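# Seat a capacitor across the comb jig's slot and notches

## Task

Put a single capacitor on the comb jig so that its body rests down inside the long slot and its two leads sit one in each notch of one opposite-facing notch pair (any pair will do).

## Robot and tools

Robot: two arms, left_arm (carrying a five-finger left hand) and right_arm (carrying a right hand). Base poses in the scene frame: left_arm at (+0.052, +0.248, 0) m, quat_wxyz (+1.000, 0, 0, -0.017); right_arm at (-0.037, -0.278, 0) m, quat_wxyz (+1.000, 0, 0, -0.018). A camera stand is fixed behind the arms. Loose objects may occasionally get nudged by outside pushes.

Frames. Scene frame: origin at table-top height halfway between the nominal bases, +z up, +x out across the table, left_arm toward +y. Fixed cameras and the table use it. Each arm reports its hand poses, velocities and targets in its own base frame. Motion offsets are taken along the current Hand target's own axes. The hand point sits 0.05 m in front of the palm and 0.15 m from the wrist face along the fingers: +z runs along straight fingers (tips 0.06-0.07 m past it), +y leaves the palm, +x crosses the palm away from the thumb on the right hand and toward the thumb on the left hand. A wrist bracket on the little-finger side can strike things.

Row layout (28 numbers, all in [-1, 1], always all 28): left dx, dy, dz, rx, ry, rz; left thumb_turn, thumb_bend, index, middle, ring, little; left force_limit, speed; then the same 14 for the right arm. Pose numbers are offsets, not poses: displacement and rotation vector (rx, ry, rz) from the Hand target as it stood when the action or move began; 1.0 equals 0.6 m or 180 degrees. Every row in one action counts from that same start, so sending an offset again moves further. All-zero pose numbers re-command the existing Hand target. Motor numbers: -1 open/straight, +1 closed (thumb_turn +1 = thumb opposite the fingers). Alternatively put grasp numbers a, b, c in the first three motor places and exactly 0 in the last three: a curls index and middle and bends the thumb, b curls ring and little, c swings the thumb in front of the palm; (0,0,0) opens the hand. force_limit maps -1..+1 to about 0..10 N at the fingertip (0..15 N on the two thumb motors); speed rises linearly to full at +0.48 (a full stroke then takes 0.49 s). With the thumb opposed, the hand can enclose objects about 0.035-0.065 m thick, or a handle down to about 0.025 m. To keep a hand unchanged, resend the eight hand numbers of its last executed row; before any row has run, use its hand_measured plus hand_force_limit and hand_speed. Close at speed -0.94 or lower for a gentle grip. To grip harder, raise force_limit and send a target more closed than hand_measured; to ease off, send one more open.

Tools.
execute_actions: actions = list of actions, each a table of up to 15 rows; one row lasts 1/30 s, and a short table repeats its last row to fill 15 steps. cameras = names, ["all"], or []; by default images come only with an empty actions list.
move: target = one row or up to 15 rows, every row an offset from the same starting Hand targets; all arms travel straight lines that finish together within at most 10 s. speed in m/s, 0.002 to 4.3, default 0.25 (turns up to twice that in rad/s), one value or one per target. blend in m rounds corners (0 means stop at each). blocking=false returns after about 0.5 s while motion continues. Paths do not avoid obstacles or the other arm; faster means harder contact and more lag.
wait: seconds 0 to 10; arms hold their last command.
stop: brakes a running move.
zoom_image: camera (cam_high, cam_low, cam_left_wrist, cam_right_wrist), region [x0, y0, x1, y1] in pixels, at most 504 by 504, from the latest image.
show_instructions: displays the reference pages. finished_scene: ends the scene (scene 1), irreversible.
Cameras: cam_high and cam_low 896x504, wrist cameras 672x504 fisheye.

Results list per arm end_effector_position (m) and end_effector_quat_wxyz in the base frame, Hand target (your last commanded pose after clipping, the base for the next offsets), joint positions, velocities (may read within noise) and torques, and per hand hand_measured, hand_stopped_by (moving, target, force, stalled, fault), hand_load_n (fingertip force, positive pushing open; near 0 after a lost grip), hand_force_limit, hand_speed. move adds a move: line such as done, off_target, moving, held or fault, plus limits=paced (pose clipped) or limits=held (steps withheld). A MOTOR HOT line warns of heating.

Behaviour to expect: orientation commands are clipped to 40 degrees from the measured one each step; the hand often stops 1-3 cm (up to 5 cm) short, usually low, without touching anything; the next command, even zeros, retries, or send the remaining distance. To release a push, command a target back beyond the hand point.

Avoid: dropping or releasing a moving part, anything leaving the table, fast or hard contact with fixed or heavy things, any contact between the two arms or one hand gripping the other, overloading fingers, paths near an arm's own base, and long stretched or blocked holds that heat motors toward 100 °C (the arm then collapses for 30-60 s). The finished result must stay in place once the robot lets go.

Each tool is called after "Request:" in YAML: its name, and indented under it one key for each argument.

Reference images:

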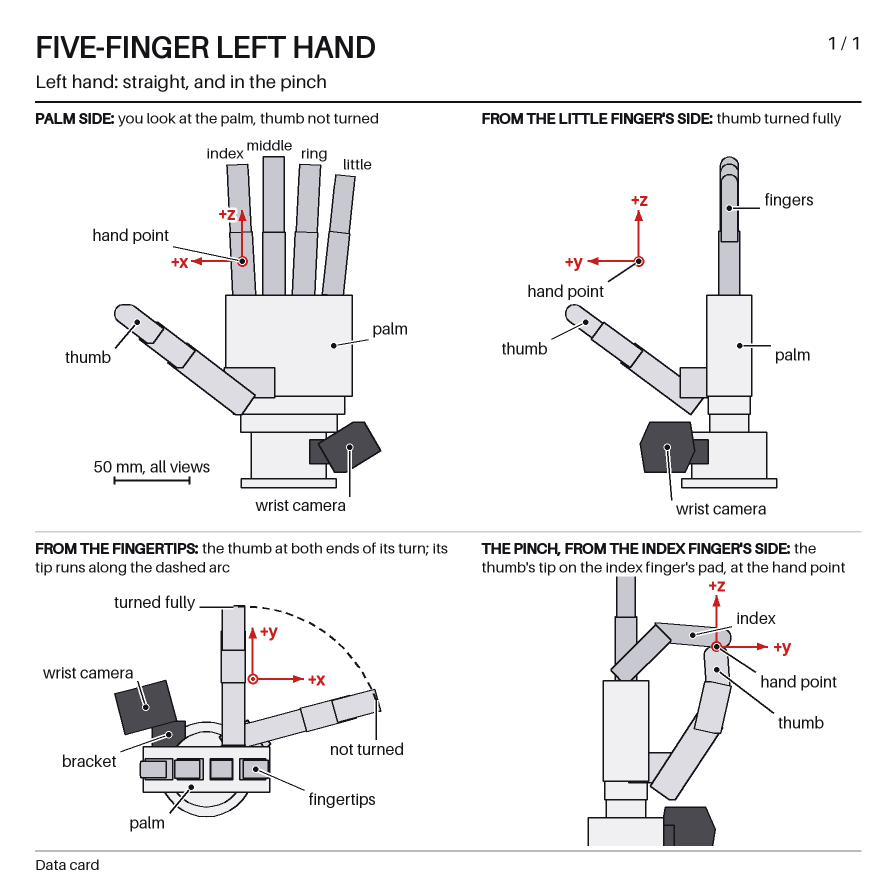

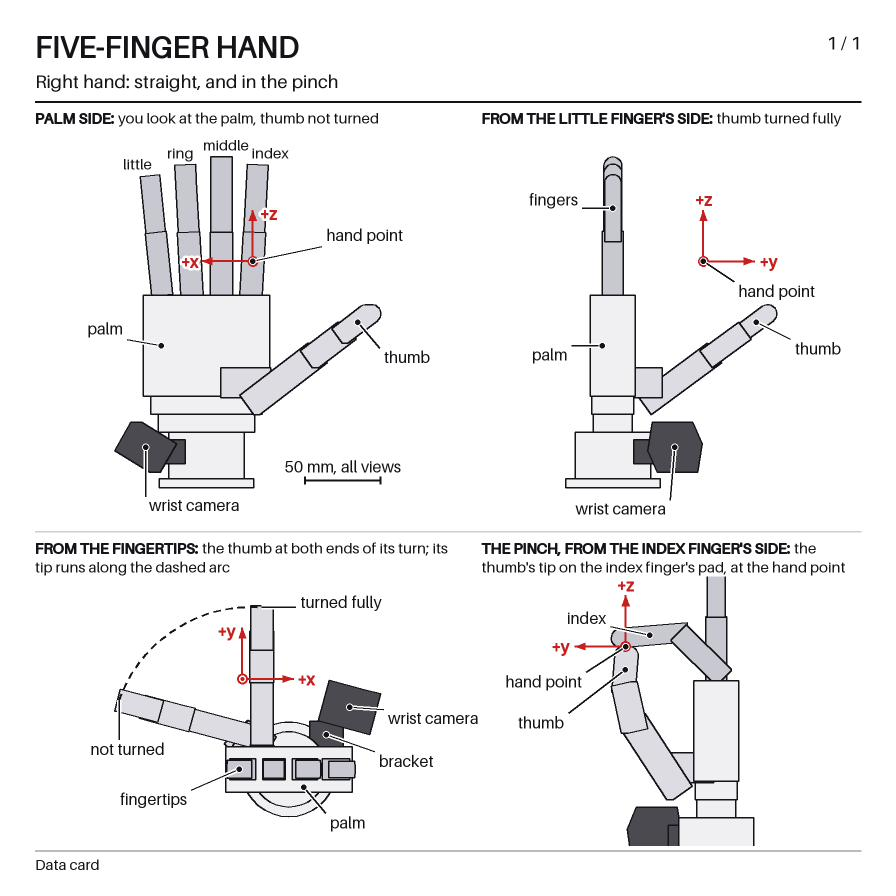

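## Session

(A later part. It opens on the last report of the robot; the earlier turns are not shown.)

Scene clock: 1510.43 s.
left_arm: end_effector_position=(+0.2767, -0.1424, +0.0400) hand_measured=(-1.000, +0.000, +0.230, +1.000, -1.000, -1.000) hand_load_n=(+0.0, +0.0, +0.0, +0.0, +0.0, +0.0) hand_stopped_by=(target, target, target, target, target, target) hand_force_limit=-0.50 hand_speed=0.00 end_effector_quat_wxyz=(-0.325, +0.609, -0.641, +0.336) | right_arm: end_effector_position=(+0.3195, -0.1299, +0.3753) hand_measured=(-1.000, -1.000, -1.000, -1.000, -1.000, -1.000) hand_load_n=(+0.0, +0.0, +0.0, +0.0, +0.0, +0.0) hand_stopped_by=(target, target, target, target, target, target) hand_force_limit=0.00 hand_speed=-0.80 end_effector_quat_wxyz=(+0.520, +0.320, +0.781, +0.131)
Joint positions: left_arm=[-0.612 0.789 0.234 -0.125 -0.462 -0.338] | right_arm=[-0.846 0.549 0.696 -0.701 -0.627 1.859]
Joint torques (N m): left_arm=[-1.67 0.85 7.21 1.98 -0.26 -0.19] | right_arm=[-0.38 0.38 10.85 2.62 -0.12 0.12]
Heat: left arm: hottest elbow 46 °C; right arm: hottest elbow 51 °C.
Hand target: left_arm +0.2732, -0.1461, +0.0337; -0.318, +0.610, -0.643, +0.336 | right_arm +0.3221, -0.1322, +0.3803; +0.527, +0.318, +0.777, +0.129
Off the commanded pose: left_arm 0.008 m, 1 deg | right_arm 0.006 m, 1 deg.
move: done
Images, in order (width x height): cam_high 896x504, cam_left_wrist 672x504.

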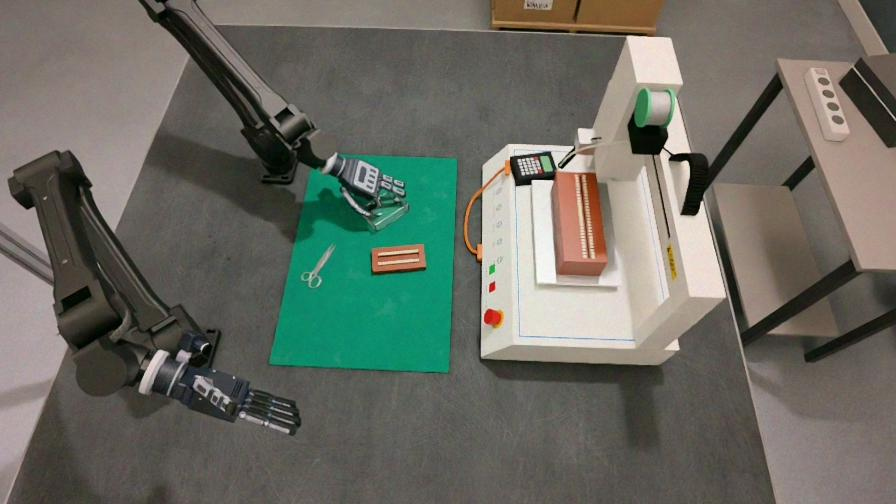

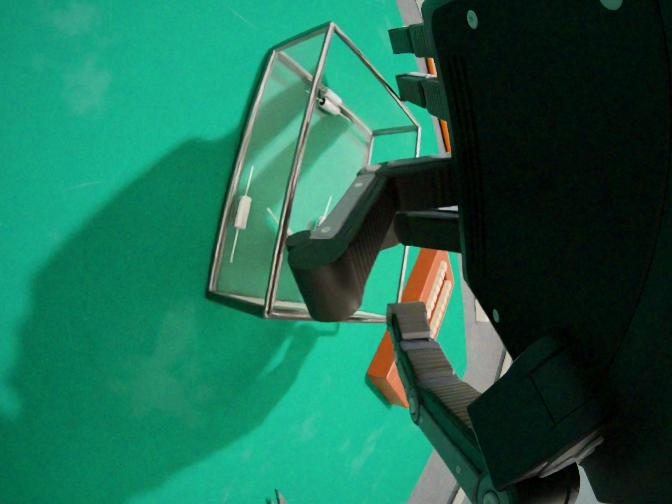

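Request:
move:
  target: [0.0002, 0.0161, 0.0068, 0, 0, 0, -1.0, 0.0, 0.23, 1.0, -1.0, -1.0, -0.5, 0.0, 0,0,0,0,0,0, -1, -1, -1, -1, -1, -1, 0.0, -0.8]
  cameras: ["cam_high","cam_left_wrist"]
  speed: 0.1

Request:
zoom_image:
  camera: "cam_high"
  region: [350, 175, 420, 235]

Request:
zoom_image:
  camera: "cam_left_wrist"
  region: [200, 150, 380, 330]

Scene clock: 1526.93 s.
left_arm: end_effector_position=(+0.2793, -0.1422, +0.0361) hand_measured=(-1.000, +0.000, +0.230, +1.000, -1.000, -1.000) hand_load_n=(+0.0, +0.0, -1.5, +0.0, +0.5, +0.0) hand_stopped_by=(target, target, target, target, target, target) hand_force_limit=-0.50 hand_speed=0.00 end_effector_quat_wxyz=(-0.330, +0.610, -0.634, +0.342) | right_arm: end_effector_position=(+0.3195, -0.1299, +0.3753) hand_measured=(-1.000, -1.000, -1.000, -1.000, -1.000, -1.000) hand_load_n=(+0.0, +0.0, +0.0, +0.0, +0.0, +0.0) hand_stopped_by=(target, target, target, target, target, target) hand_force_limit=0.00 hand_speed=-0.80 end_effector_quat_wxyz=(+0.520, +0.320, +0.781, +0.131)
Joint positions: left_arm=[-0.613 0.809 0.218 -0.073 -0.474 -0.34] | right_arm=[-0.846 0.549 0.696 -0.701 -0.627 1.859]
Joint torques (N m): left_arm=[-1.9 1.03 6.5 1.76 -0.01 -0.2] | right_arm=[-0.44 0.38 10.84 2.65 -0.11 0.13]
Heat: left arm: hottest elbow 43 °C; right arm: hottest elbow 51 °C.
Hand target: left_arm +0.2709, -0.1461, +0.0233; -0.318, +0.610, -0.643, +0.335 | right_arm +0.3221, -0.1322, +0.3803; +0.527, +0.318, +0.777, +0.129
Off the commanded pose: left_arm 0.016 m, 2 deg | right_arm 0.006 m, 1 deg.
move: off_target (left_arm)
Images, in order (width x height): cam_high 896x504, cam_left_wrist 672x504.

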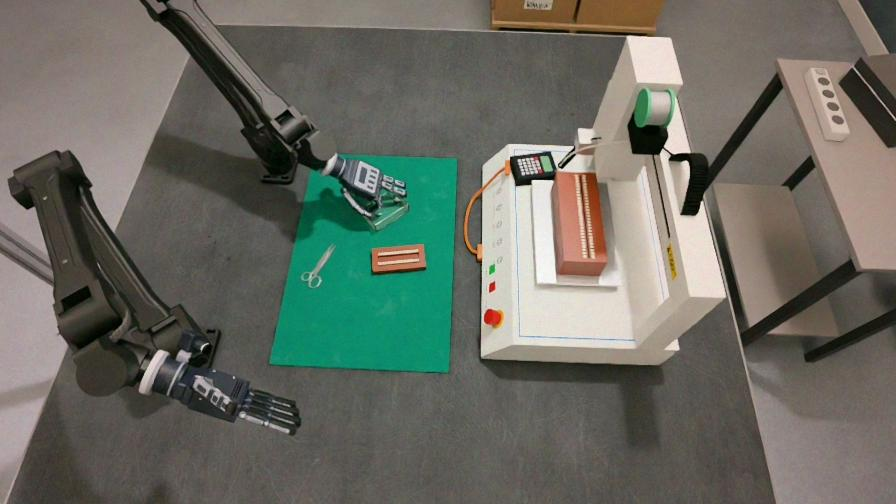

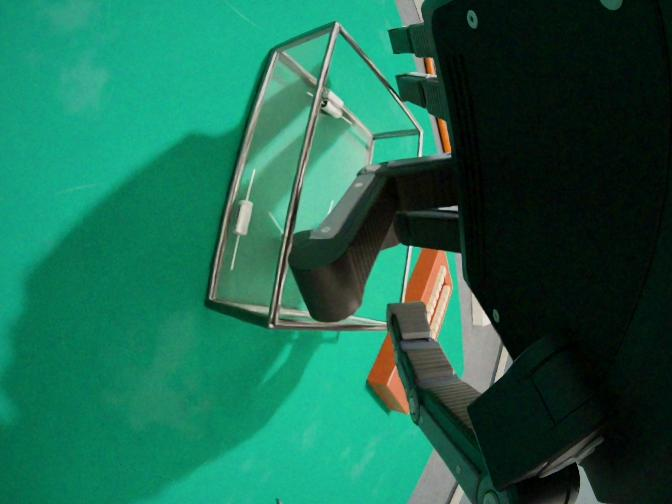

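Scaled by 7.200 from the camera's 896x504 image, which has a finer 1280x720 frame.

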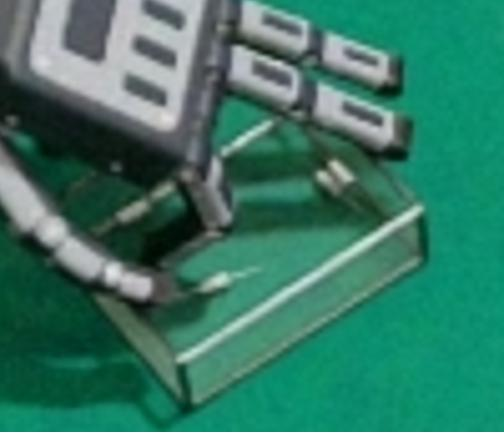

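Scaled by 2.800 from the camera's 672x504 image, which has a finer 960x720 frame.

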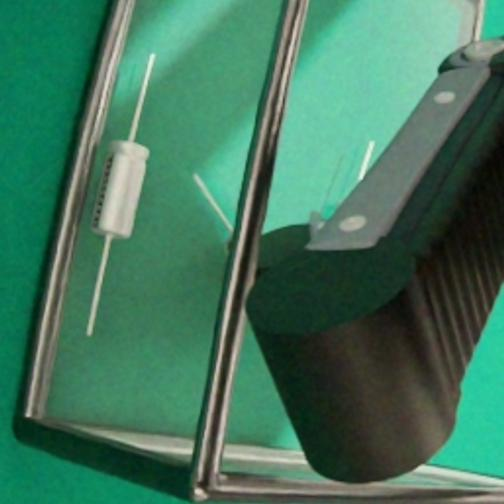

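Request:
move:
  target:
    - [-0.0075, -0.0985, -0.0532, 0, 0, 0, -1.0, 0.0, 0.23, 1.0, -1.0, -1.0, -0.5, 0.0, 0,0,0,0,0,0, -1, -1, -1, -1, -1, -1, 0.0, -0.8]
    - [0.0145, -0.1130, 0.0112, 0, 0, 0, 0.65, 0.6, 0.23, -1.0, -1.0, -1.0, -0.5, 0.0, 0,0,0,0,0,0, -1, -1, -1, -1, -1, -1, 0.0, -0.8]
  cameras: ["cam_high","cam_left_wrist"]
  speed: 0.15

Request:
zoom_image:
  camera: "cam_high"
  region: [350, 175, 420, 235]

Request:
zoom_image:
  camera: "cam_left_wrist"
  region: [100, 100, 400, 400]

Scene clock: 1639.40 s.
left_arm: end_effector_position=(+0.2949, -0.1502, +0.0545) hand_measured=(+0.650, +0.468, +0.230, -1.000, -1.000, -1.000) hand_load_n=(+0.0, +0.0, +0.0, +0.0, +0.0, +0.0) hand_stopped_by=(target, force, target, target, target, target) hand_force_limit=-0.50 hand_speed=0.00 end_effector_quat_wxyz=(-0.309, +0.613, -0.654, +0.318) | right_arm: end_effector_position=(+0.3195, -0.1299, +0.3753) hand_measured=(-1.000, -1.000, -1.000, -1.000, -1.000, -1.000) hand_load_n=(+0.5, -0.5, +0.0, +0.0, +0.0, +0.0) hand_stopped_by=(target, target, target, target, target, target) hand_force_limit=0.00 hand_speed=-0.80 end_effector_quat_wxyz=(+0.520, +0.320, +0.781, +0.131)
Joint positions: left_arm=[-0.57 0.863 0.333 -0.191 -0.408 -0.319] | right_arm=[-0.846 0.549 0.696 -0.701 -0.627 1.859]
Joint torques (N m): left_arm=[0.67 -0.73 11.79 2.13 -0.35 0.1] | right_arm=[-0.38 0.44 10.84 2.63 -0.12 0.13]
Heat: left arm: hottest elbow 37 °C; right arm: hottest elbow 51 °C.
Hand target: left_arm +0.3148, -0.1571, +0.0751; -0.318, +0.610, -0.643, +0.336 | right_arm +0.3221, -0.1322, +0.3803; +0.527, +0.318, +0.777, +0.129
Off the commanded pose: left_arm 0.029 m, 3 deg | right_arm 0.006 m, 1 deg.
move: off_target (left_arm); target 2's new numbers were sent with left_arm's hand 0.029 m and 2 deg from that target
Images, in order (width x height): cam_high 896x504, cam_left_wrist 672x504.

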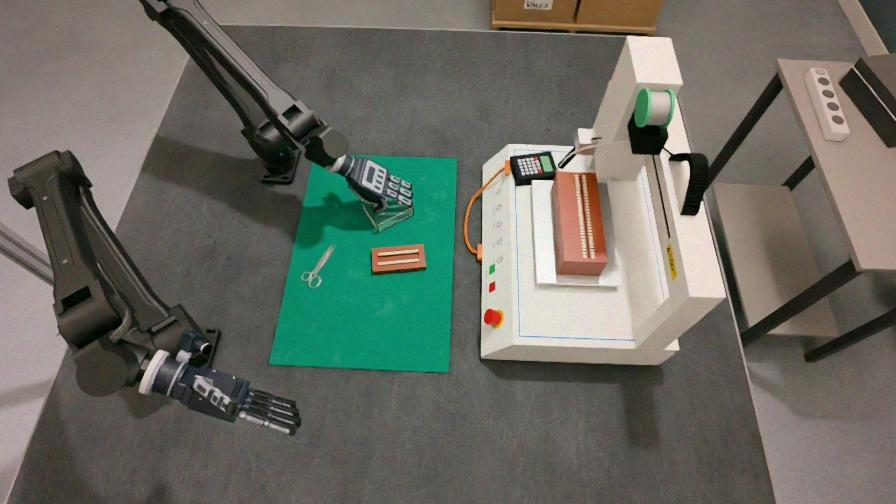

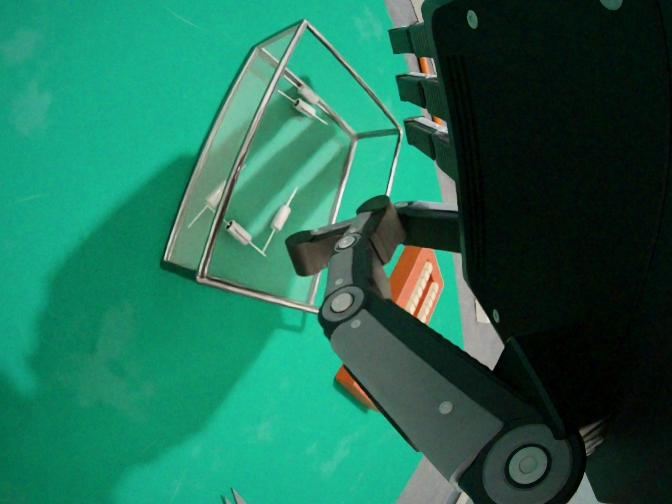

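Scaled by 7.200 from the camera's 896x504 image, which has a finer 1280x720 frame.

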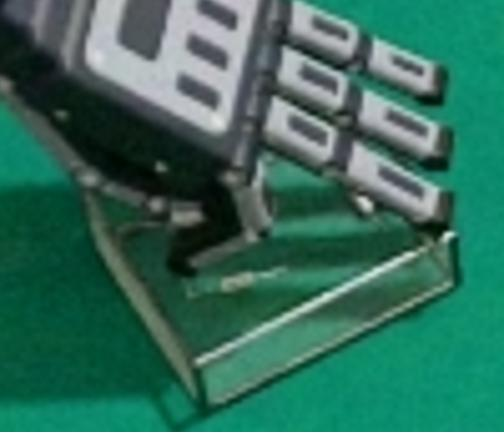

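Scaled by 1.680 from the camera's 672x504 image, which has a finer 960x720 frame.

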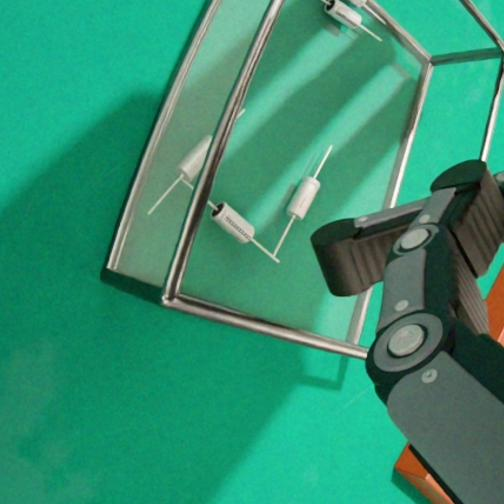

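Request:
execute_actions:
  actions: []
  cameras: ["all"]

Scene clock: 1681.77 s.
left_arm: end_effector_position=(+0.2949, -0.1502, +0.0545) hand_measured=(+0.650, +0.468, +0.230, -1.000, -1.000, -1.000) hand_load_n=(+0.0, +0.0, +0.0, +0.0, +0.0, +0.0) hand_stopped_by=(target, force, target, target, target, target) hand_force_limit=-0.50 hand_speed=0.00 end_effector_quat_wxyz=(-0.309, +0.613, -0.654, +0.318) | right_arm: end_effector_position=(+0.3195, -0.1299, +0.3753) hand_measured=(-1.000, -1.000, -1.000, -1.000, -1.000, -1.000) hand_load_n=(+0.0, +0.0, +0.0, +0.0, +0.0, +0.0) hand_stopped_by=(target, target, target, target, target, target) hand_force_limit=0.00 hand_speed=-0.80 end_effector_quat_wxyz=(+0.520, +0.320, +0.781, +0.131)
Joint positions: left_arm=[-0.57 0.863 0.333 -0.191 -0.408 -0.319] | right_arm=[-0.846 0.549 0.696 -0.701 -0.627 1.859]
Joint velocities: within noise
Joint torques (N m): left_arm=[0.56 -0.67 11.78 2.15 -0.37 0.1] | right_arm=[-0.32 0.38 10.86 2.63 -0.12 0.13]
Heat: left arm: hottest elbow 39 °C; right arm: hottest elbow 51 °C.
Hand target: left_arm +0.3148, -0.1571, +0.0751; -0.318, +0.610, -0.643, +0.336 | right_arm +0.3221, -0.1322, +0.3803; +0.527, +0.318, +0.777, +0.129
Off the commanded pose: left_arm 0.029 m, 3 deg | right_arm 0.006 m, 1 deg.

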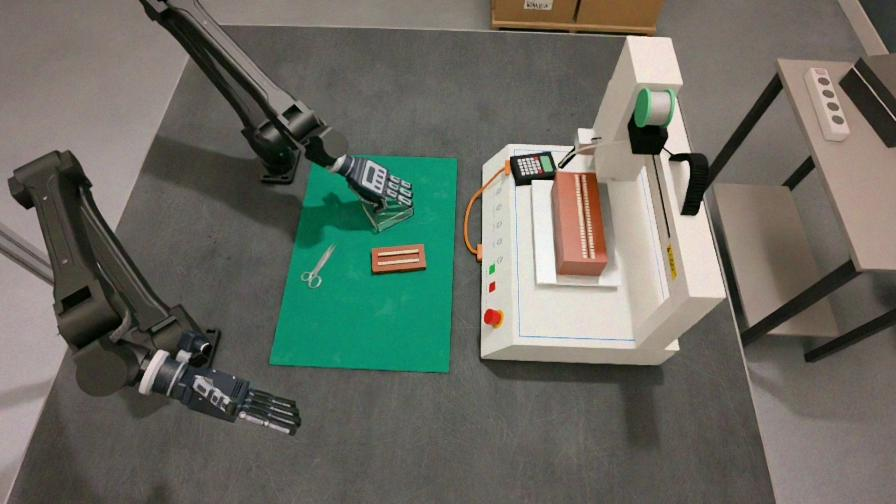

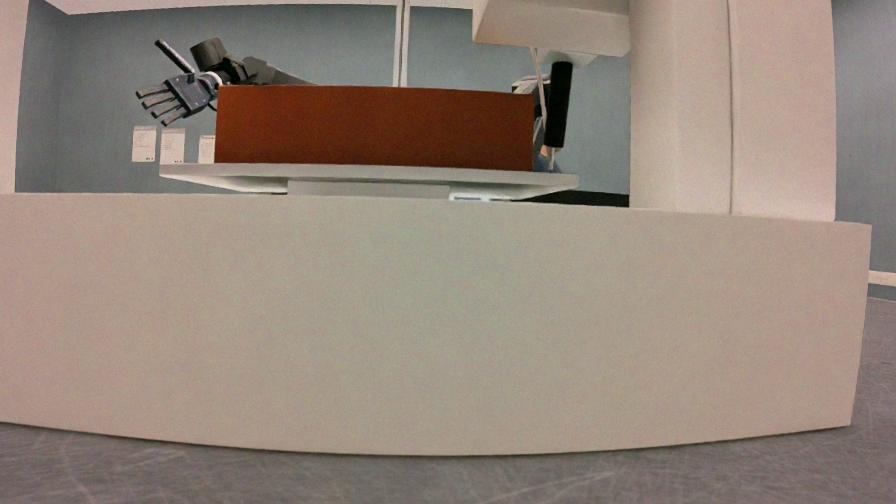

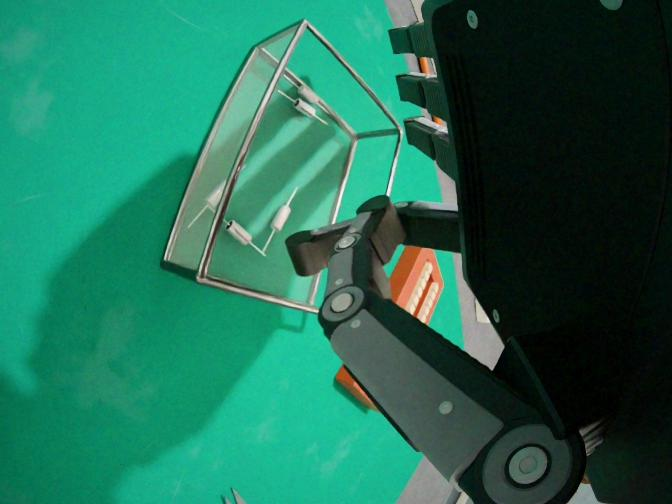

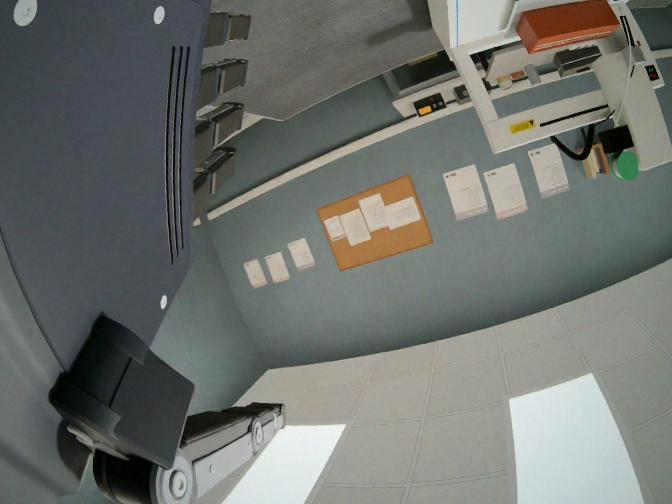

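Request:
zoom_image:
  camera: "cam_left_wrist"
  region: [140, 0, 460, 340]

Request:
zoom_image:
  camera: "cam_high"
  region: [330, 140, 450, 300]

Scaled by 1.482 from the camera's 672x504 image, which has a finer 960x720 frame.

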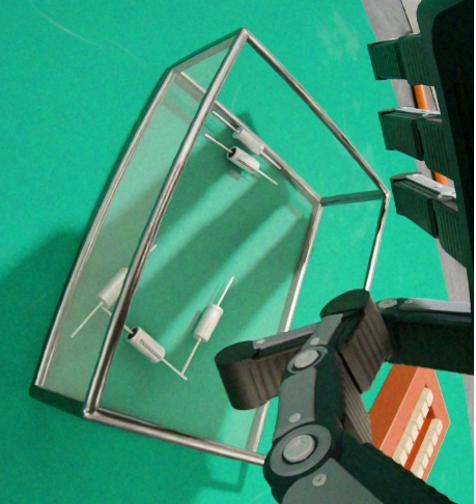

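Scaled by 3.150 from the camera's 896x504 image, which has a finer 1280x720 frame.

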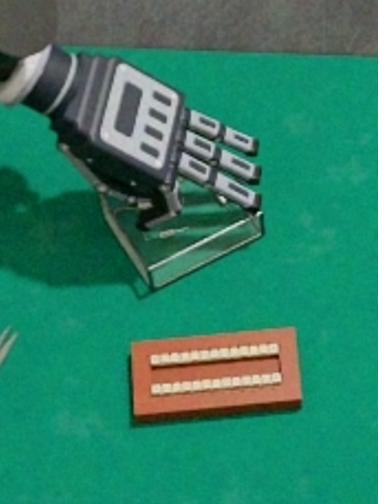

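Request:
move:
  target: [0, -0.1638, -0.1147, 0, 0, 0, 0.65, 0.6, 0.23, -1, -1, -1, -0.5, 0.0, 0, 0, 0, 0, 0, 0, -1, -1, -1, -1, -1, -1, 0.0, -0.8]
  speed: 0.2
  cameras: ["cam_high", "cam_left_wrist"]

Scene clock: 1844.67 s.
left_arm: end_effector_position=(+0.3038, -0.1552, +0.1677) hand_measured=(+0.650, +0.468, +0.230, -1.000, -1.000, -1.000) hand_load_n=(+0.0, +0.0, +0.0, +0.0, +0.0, +0.0) hand_stopped_by=(target, force, target, target, target, target) hand_force_limit=-0.50 hand_speed=0.00 end_effector_quat_wxyz=(-0.310, +0.613, -0.654, +0.319) | right_arm: end_effector_position=(+0.3195, -0.1299, +0.3753) hand_measured=(-1.000, -1.000, -1.000, -1.000, -1.000, -1.000) hand_load_n=(+0.0, +0.0, +0.0, +0.0, +0.0, +0.0) hand_stopped_by=(target, target, target, target, target, target) hand_force_limit=0.00 hand_speed=-0.80 end_effector_quat_wxyz=(+0.520, +0.320, +0.781, +0.131)
Joint positions: left_arm=[-0.568 0.743 0.6 -0.577 -0.408 -0.316] | right_arm=[-0.846 0.549 0.696 -0.701 -0.627 1.859]
Joint torques (N m): left_arm=[0.26 -1.73 13.3 1.28 -0.35 0.07] | right_arm=[-0.38 0.44 10.88 2.66 -0.12 0.13]
Heat: left arm: hottest elbow 44 °C; right arm: hottest elbow 52 °C.
Hand target: left_arm +0.3146, -0.1570, +0.1950; -0.318, +0.610, -0.643, +0.335 | right_arm +0.3221, -0.1322, +0.3803; +0.527, +0.318, +0.777, +0.129
Off the commanded pose: left_arm 0.029 m, 2 deg | right_arm 0.006 m, 1 deg.
move: off_target (left_arm)
Images, in order (width x height): cam_high 896x504, cam_left_wrist 672x504.

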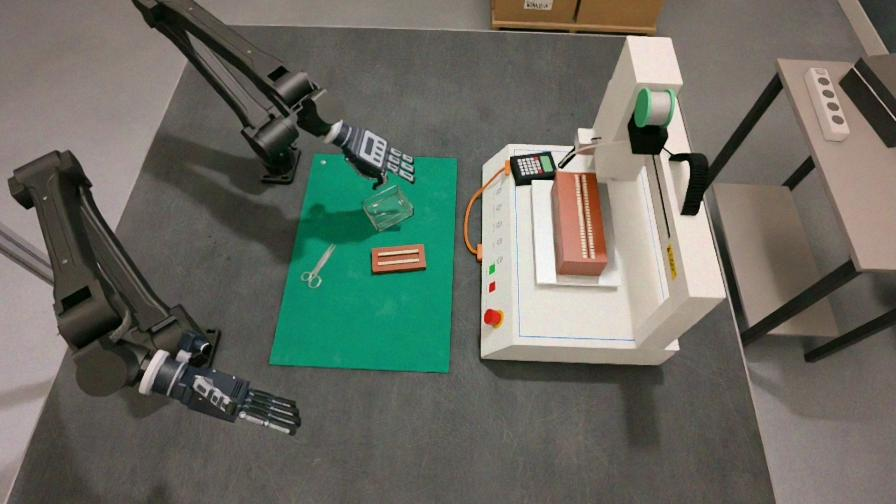

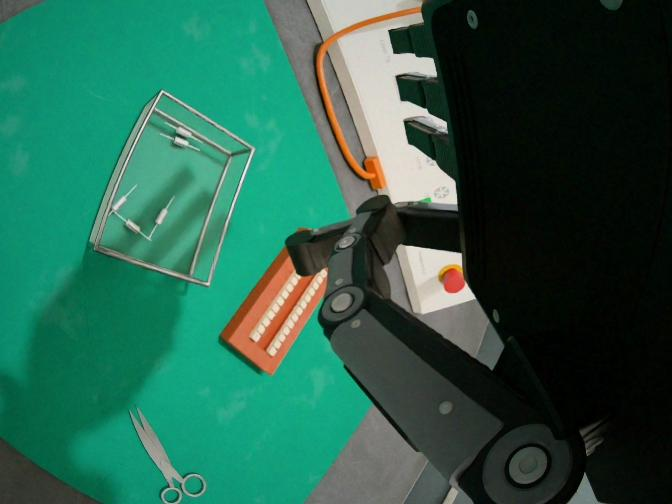

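Request:
zoom_image:
  camera: "cam_high"
  region: [355, 175, 420, 240]

Request:
zoom_image:
  camera: "cam_left_wrist"
  region: [80, 80, 270, 300]

Scaled by 7.754 from the camera's 896x504 image, which has a finer 1280x720 frame.

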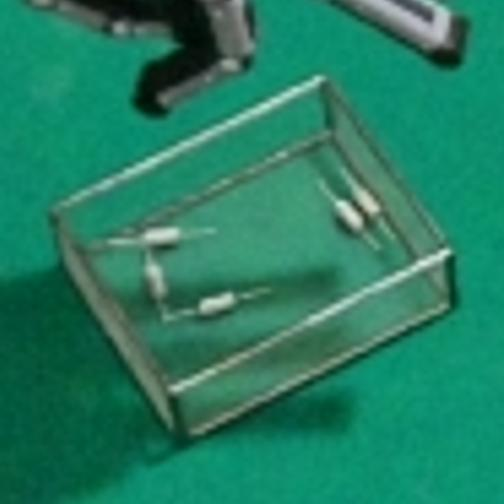

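Scaled by 2.291 from the camera's 672x504 image, which has a finer 960x720 frame.

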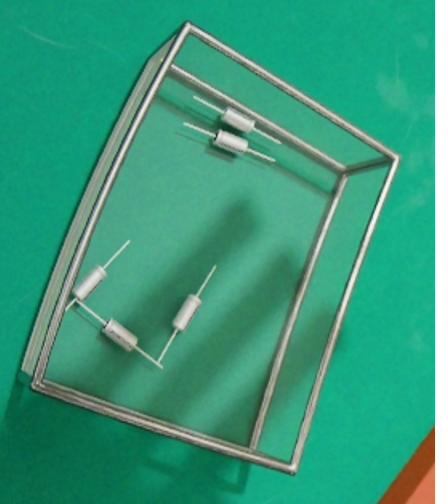

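Request:
move:
  target: [0.0028, 0.0557, 0.0512, 0.0833, 0, 0, -1, -1, 0.23, -1, -1, -1, -0.5, 0.0, 0, 0, 0, 0, 0, 0, -1, -1, -1, -1, -1, -1, 0.0, -0.8]
  speed: 0.2
  cameras: ["cam_high", "cam_left_wrist"]

Scene clock: 1914.50 s.
left_arm: end_effector_position=(+0.3212, -0.1556, +0.1465) hand_measured=(-1.000, -1.000, +0.230, -1.000, -1.000, -1.000) hand_load_n=(+0.0, +0.0, +0.0, +0.0, +0.0, +0.0) hand_stopped_by=(target, target, target, target, target, target) hand_force_limit=-0.50 hand_speed=0.00 end_effector_quat_wxyz=(-0.392, +0.573, -0.592, +0.409) | right_arm: end_effector_position=(+0.3195, -0.1299, +0.3753) hand_measured=(-1.000, -1.000, -1.000, -1.000, -1.000, -1.000) hand_load_n=(+0.0, -0.5, +0.0, +0.0, +0.5, +0.0) hand_stopped_by=(target, target, target, target, target, target) hand_force_limit=0.00 hand_speed=-0.80 end_effector_quat_wxyz=(+0.520, +0.320, +0.781, +0.131)
Joint positions: left_arm=[-0.627 0.683 0.366 -0.114 -0.545 -0.239] | right_arm=[-0.846 0.549 0.696 -0.701 -0.627 1.859]
Joint torques (N m): left_arm=[-1.44 -0.91 8.62 2.41 -0.42 0.09] | right_arm=[-0.44 0.32 10.85 2.62 -0.12 0.13]
Heat: left arm: hottest elbow 53 °C; right arm: hottest elbow 52 °C.
Hand target: left_arm +0.3205, -0.1590, +0.1500; -0.395, +0.564, -0.594, +0.416 | right_arm +0.3221, -0.1322, +0.3803; +0.527, +0.318, +0.777, +0.129
Off the commanded pose: left_arm 0.005 m, 1 deg | right_arm 0.006 m, 1 deg.
move: done
Images, in order (width x height): cam_high 896x504, cam_left_wrist 672x504.

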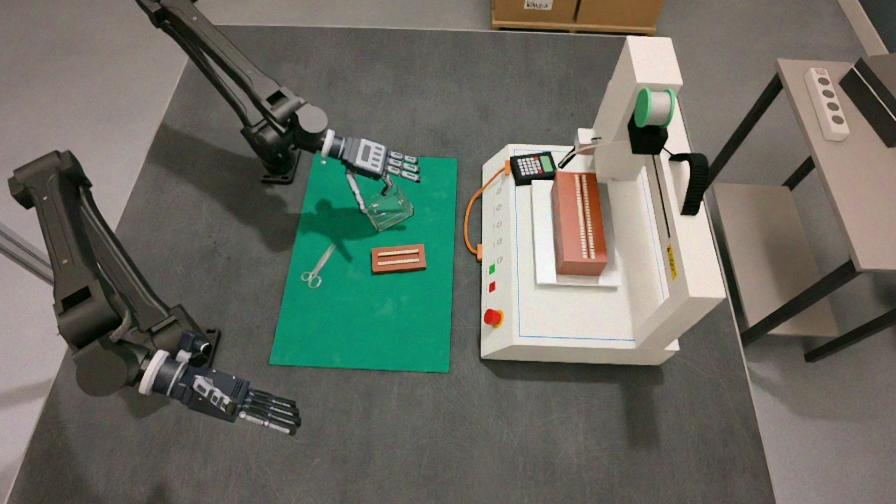

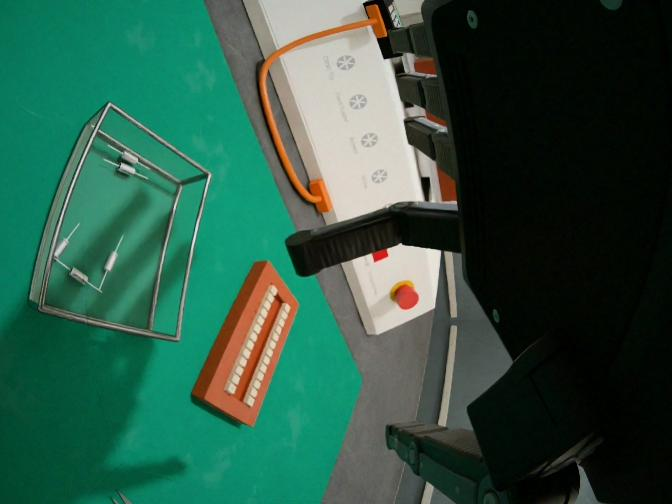

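Request:
zoom_image:
  camera: "cam_high"
  region: [340, 160, 430, 240]

Scaled by 5.600 from the camera's 896x504 image, which has a finer 1280x720 frame.

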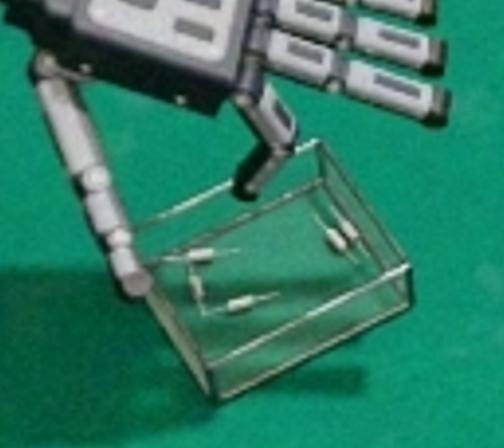

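Request:
move:
  target: [-0.0045, 0.1079, 0.0301, 0, 0, 0, -1, -1, 0.23, -1, -1, -1, -0.5, 0.0, 0, 0, 0, 0, 0, 0, -1, -1, -1, -1, -1, -1, 0.0, -0.8]
  speed: 0.12
  cameras: ["cam_high", "cam_left_wrist"]

Request:
zoom_image:
  camera: "cam_high"
  region: [355, 175, 420, 240]

Request:
zoom_image:
  camera: "cam_left_wrist"
  region: [30, 60, 350, 380]

Scene clock: 1952.23 s.
left_arm: end_effector_position=(+0.3168, -0.1530, +0.0853) hand_measured=(-1.000, -1.000, +0.230, -1.000, -1.000, -1.000) hand_load_n=(+0.0, +0.0, +0.0, +0.0, +0.0, +0.0) hand_stopped_by=(target, target, target, target, target, target) hand_force_limit=-0.50 hand_speed=0.00 end_effector_quat_wxyz=(-0.394, +0.571, -0.588, +0.417) | right_arm: end_effector_position=(+0.3195, -0.1299, +0.3753) hand_measured=(-1.000, -1.000, -1.000, -1.000, -1.000, -1.000) hand_load_n=(+0.0, +0.0, +0.0, +0.0, +0.0, +0.0) hand_stopped_by=(target, target, target, target, target, target) hand_force_limit=0.00 hand_speed=-0.80 end_effector_quat_wxyz=(+0.520, +0.320, +0.781, +0.131)
Joint positions: left_arm=[-0.629 0.807 0.215 0.178 -0.547 -0.239] | right_arm=[-0.846 0.549 0.696 -0.701 -0.627 1.859]
Joint torques (N m): left_arm=[-1.49 0.26 7.57 2.41 -0.42 0.11] | right_arm=[-0.38 0.38 10.88 2.63 -0.13 0.13]
Heat: left arm: hottest elbow 46 °C; right arm: hottest elbow 52 °C.
Hand target: left_arm +0.3156, -0.1561, +0.0830; -0.395, +0.564, -0.594, +0.417 | right_arm +0.3221, -0.1322, +0.3803; +0.527, +0.318, +0.777, +0.129
Off the commanded pose: left_arm 0.004 m, 1 deg | right_arm 0.006 m, 1 deg.
move: done
Images, in order (width x height): cam_high 896x504, cam_left_wrist 672x504.

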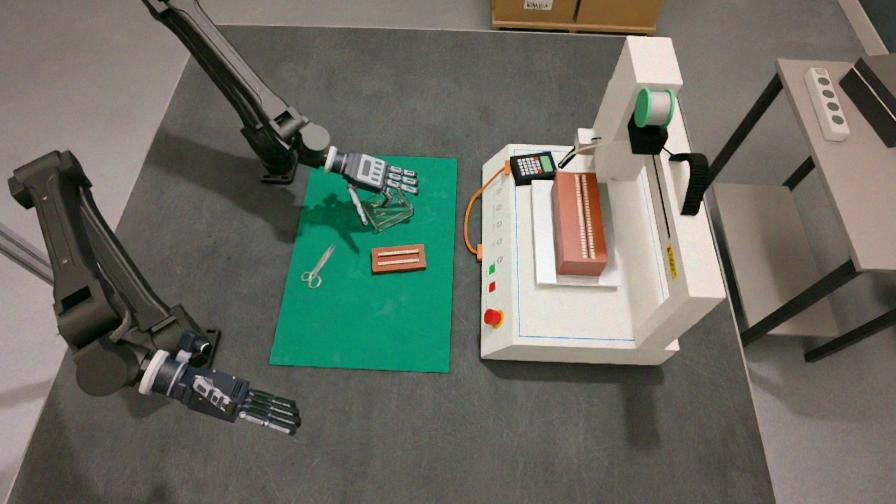

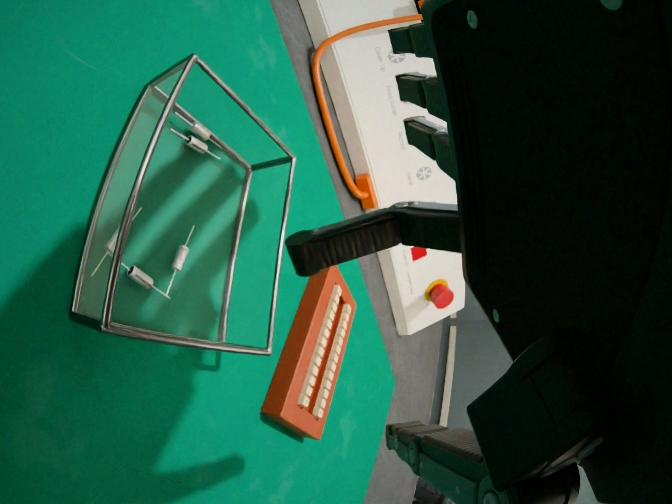

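Scaled by 7.754 from the camera's 896x504 image, which has a finer 1280x720 frame.

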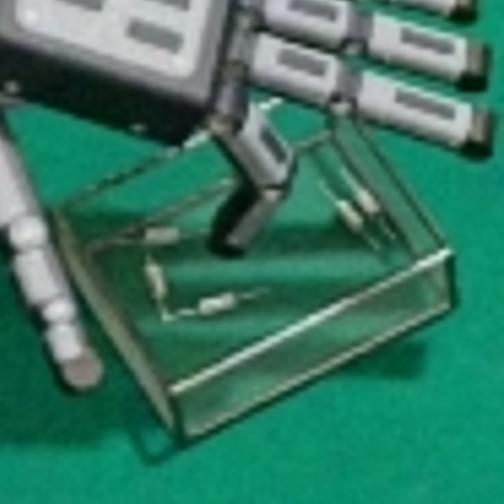

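Scaled by 1.575 from the camera's 672x504 image, which has a finer 960x720 frame.

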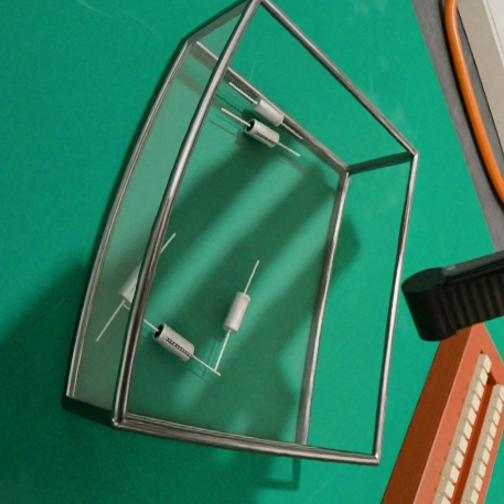

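Request:
move:
  target: [0.0003, 0.0933, 0.0287, 0, 0, 0, -1, -1, 0.23, -1, -1, -1, -0.5, 0.0, 0, 0, 0, 0, 0, 0, -1, -1, -1, -1, -1, -1, 0.0, -0.8]
  speed: 0.08
  cameras: ["cam_high", "cam_left_wrist"]

Request:
zoom_image:
  camera: "cam_high"
  region: [355, 175, 420, 240]

Request:
zoom_image:
  camera: "cam_left_wrist"
  region: [100, 60, 420, 380]

Scene clock: 1971.57 s.
left_arm: end_effector_position=(+0.3163, -0.1545, +0.0299) hand_measured=(-1.000, -1.000, +0.230, -1.000, -1.000, -1.000) hand_load_n=(+0.0, +0.0, -2.0, +0.0, +0.0, +0.0) hand_stopped_by=(target, target, target, target, target, target) hand_force_limit=-0.50 hand_speed=0.00 end_effector_quat_wxyz=(-0.395, +0.569, -0.585, +0.420) | right_arm: end_effector_position=(+0.3195, -0.1299, +0.3753) hand_measured=(-1.000, -1.000, -1.000, -1.000, -1.000, -1.000) hand_load_n=(+0.0, +0.0, +0.0, +0.0, +0.0, +0.0) hand_stopped_by=(target, target, target, target, target, target) hand_force_limit=0.00 hand_speed=-0.80 end_effector_quat_wxyz=(+0.520, +0.320, +0.781, +0.131)
Joint positions: left_arm=[-0.639 1.118 0.122 0.592 -0.556 -0.239] | right_arm=[-0.846 0.549 0.696 -0.701 -0.627 1.859]
Joint torques (N m): left_arm=[-1.67 -0.79 5.08 2.28 -0.37 0.08] | right_arm=[-0.38 0.32 10.85 2.63 -0.13 0.13]
Heat: left arm: hottest elbow 43 °C; right arm: hottest elbow 52 °C.
Hand target: left_arm +0.3126, -0.1561, +0.0244; -0.395, +0.564, -0.594, +0.416 | right_arm +0.3221, -0.1322, +0.3803; +0.527, +0.318, +0.777, +0.129
Off the commanded pose: left_arm 0.007 m, 1 deg | right_arm 0.006 m, 1 deg.
move: done
Images, in order (width x height): cam_high 896x504, cam_left_wrist 672x504.

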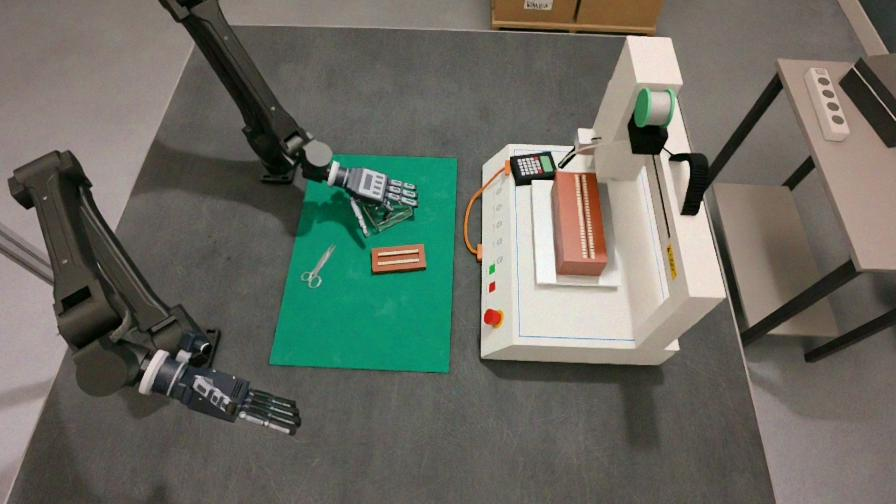

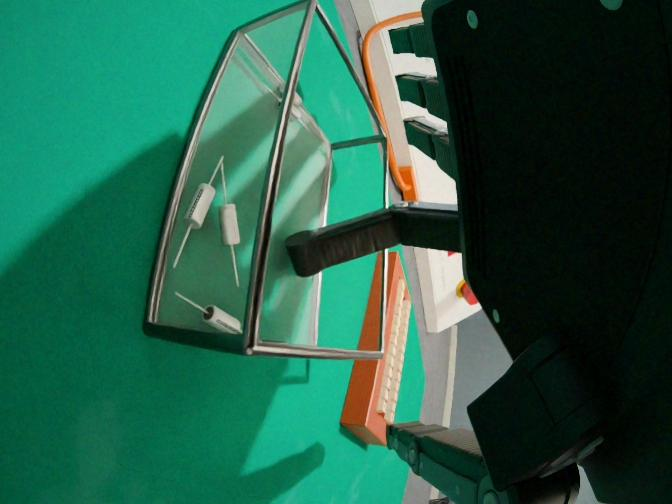

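Scaled by 7.754 from the camera's 896x504 image, which has a finer 1280x720 frame.

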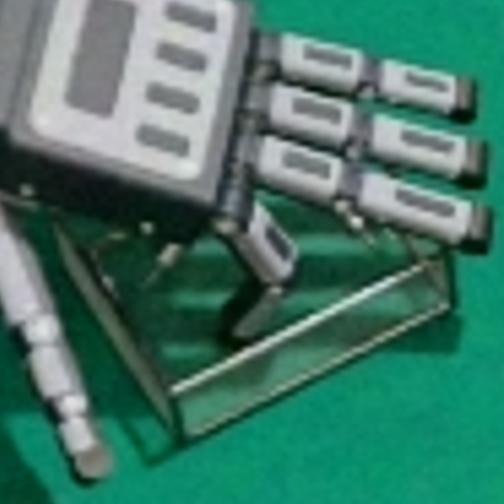

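Scaled by 1.575 from the camera's 672x504 image, which has a finer 960x720 frame.

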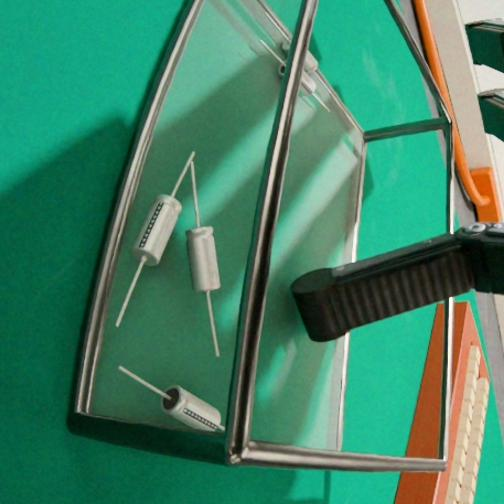

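Request:
move:
  target: [0, -0.2271, -0.0827, 0, 0, 0, -1, -1, 0.23, -1, -1, -1, -0.5, 0.0, 0, 0, 0, 0, 0, 0, -1, -1, -1, -1, -1, -1, 0.0, -0.8]
  speed: 0.2
  cameras: ["cam_high", "cam_left_wrist"]

Request:
zoom_image:
  camera: "cam_high"
  region: [355, 175, 420, 240]

Request:
zoom_image:
  camera: "cam_left_wrist"
  region: [30, 60, 270, 380]

Scene clock: 2004.10 s.
left_arm: end_effector_position=(+0.3049, -0.1445, +0.1397) hand_measured=(-1.000, -1.000, +0.230, -1.000, -1.000, -1.000) hand_load_n=(-0.5, +0.0, +0.0, +0.0, +0.0, +0.0) hand_stopped_by=(target, target, target, target, target, target) hand_force_limit=-0.50 hand_speed=0.00 end_effector_quat_wxyz=(-0.397, +0.566, -0.607, +0.392) | right_arm: end_effector_position=(+0.3195, -0.1299, +0.3753) hand_measured=(-1.000, -1.000, -1.000, -1.000, -1.000, -1.000) hand_load_n=(+0.0, +0.0, +0.0, +0.0, +0.0, +0.0) hand_stopped_by=(target, target, target, target, target, target) hand_force_limit=0.00 hand_speed=-0.80 end_effector_quat_wxyz=(+0.520, +0.320, +0.781, +0.131)
Joint positions: left_arm=[-0.639 0.616 0.346 -0.193 -0.559 -0.218] | right_arm=[-0.846 0.549 0.696 -0.701 -0.627 1.859]
Joint torques (N m): left_arm=[-1.38 -0.26 13.3 1.51 -0.27 -0.13] | right_arm=[-0.5 0.38 10.86 2.62 -0.12 0.13]
Heat: left arm: hottest elbow 40 °C; right arm: hottest elbow 52 °C.
Hand target: left_arm +0.3125, -0.1561, +0.1695; -0.395, +0.564, -0.594, +0.417 | right_arm +0.3221, -0.1322, +0.3803; +0.527, +0.318, +0.777, +0.129
Off the commanded pose: left_arm 0.033 m, 3 deg | right_arm 0.006 m, 1 deg.
move: off_target (left_arm)
Images, in order (width x height): cam_high 896x504, cam_left_wrist 672x504.

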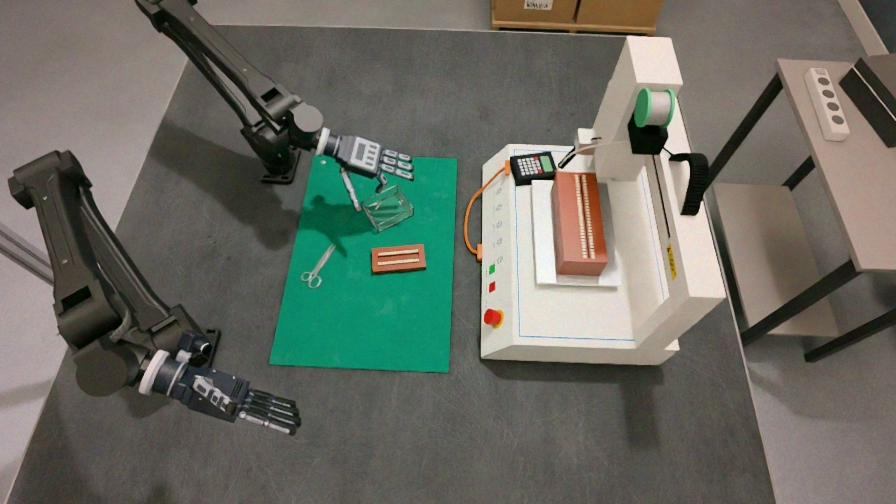

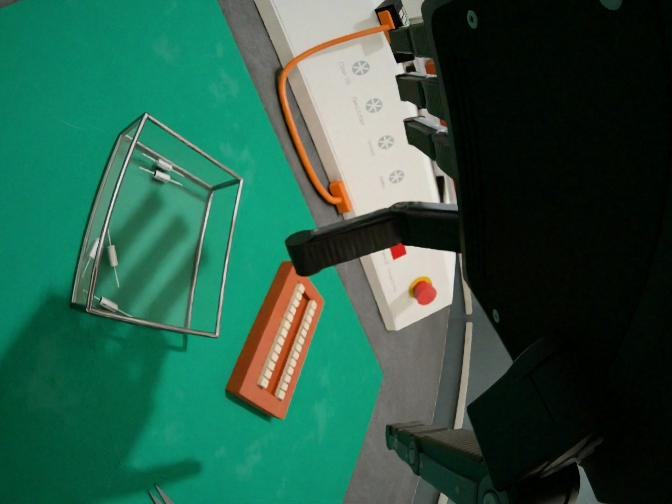

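Scaled by 7.754 from the camera's 896x504 image, which has a finer 1280x720 frame.

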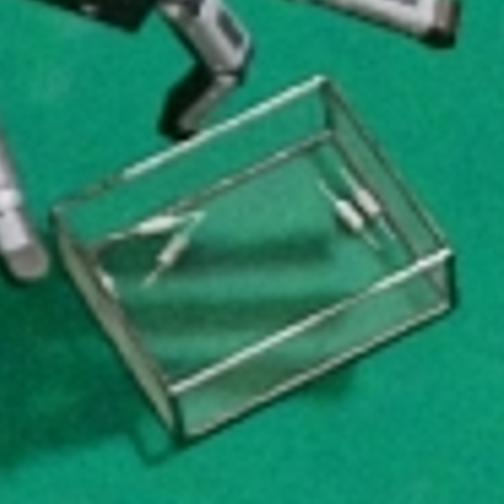

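Scaled by 1.575 from the camera's 672x504 image, which has a finer 960x720 frame.

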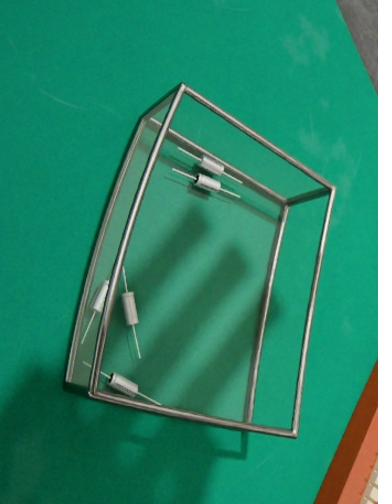

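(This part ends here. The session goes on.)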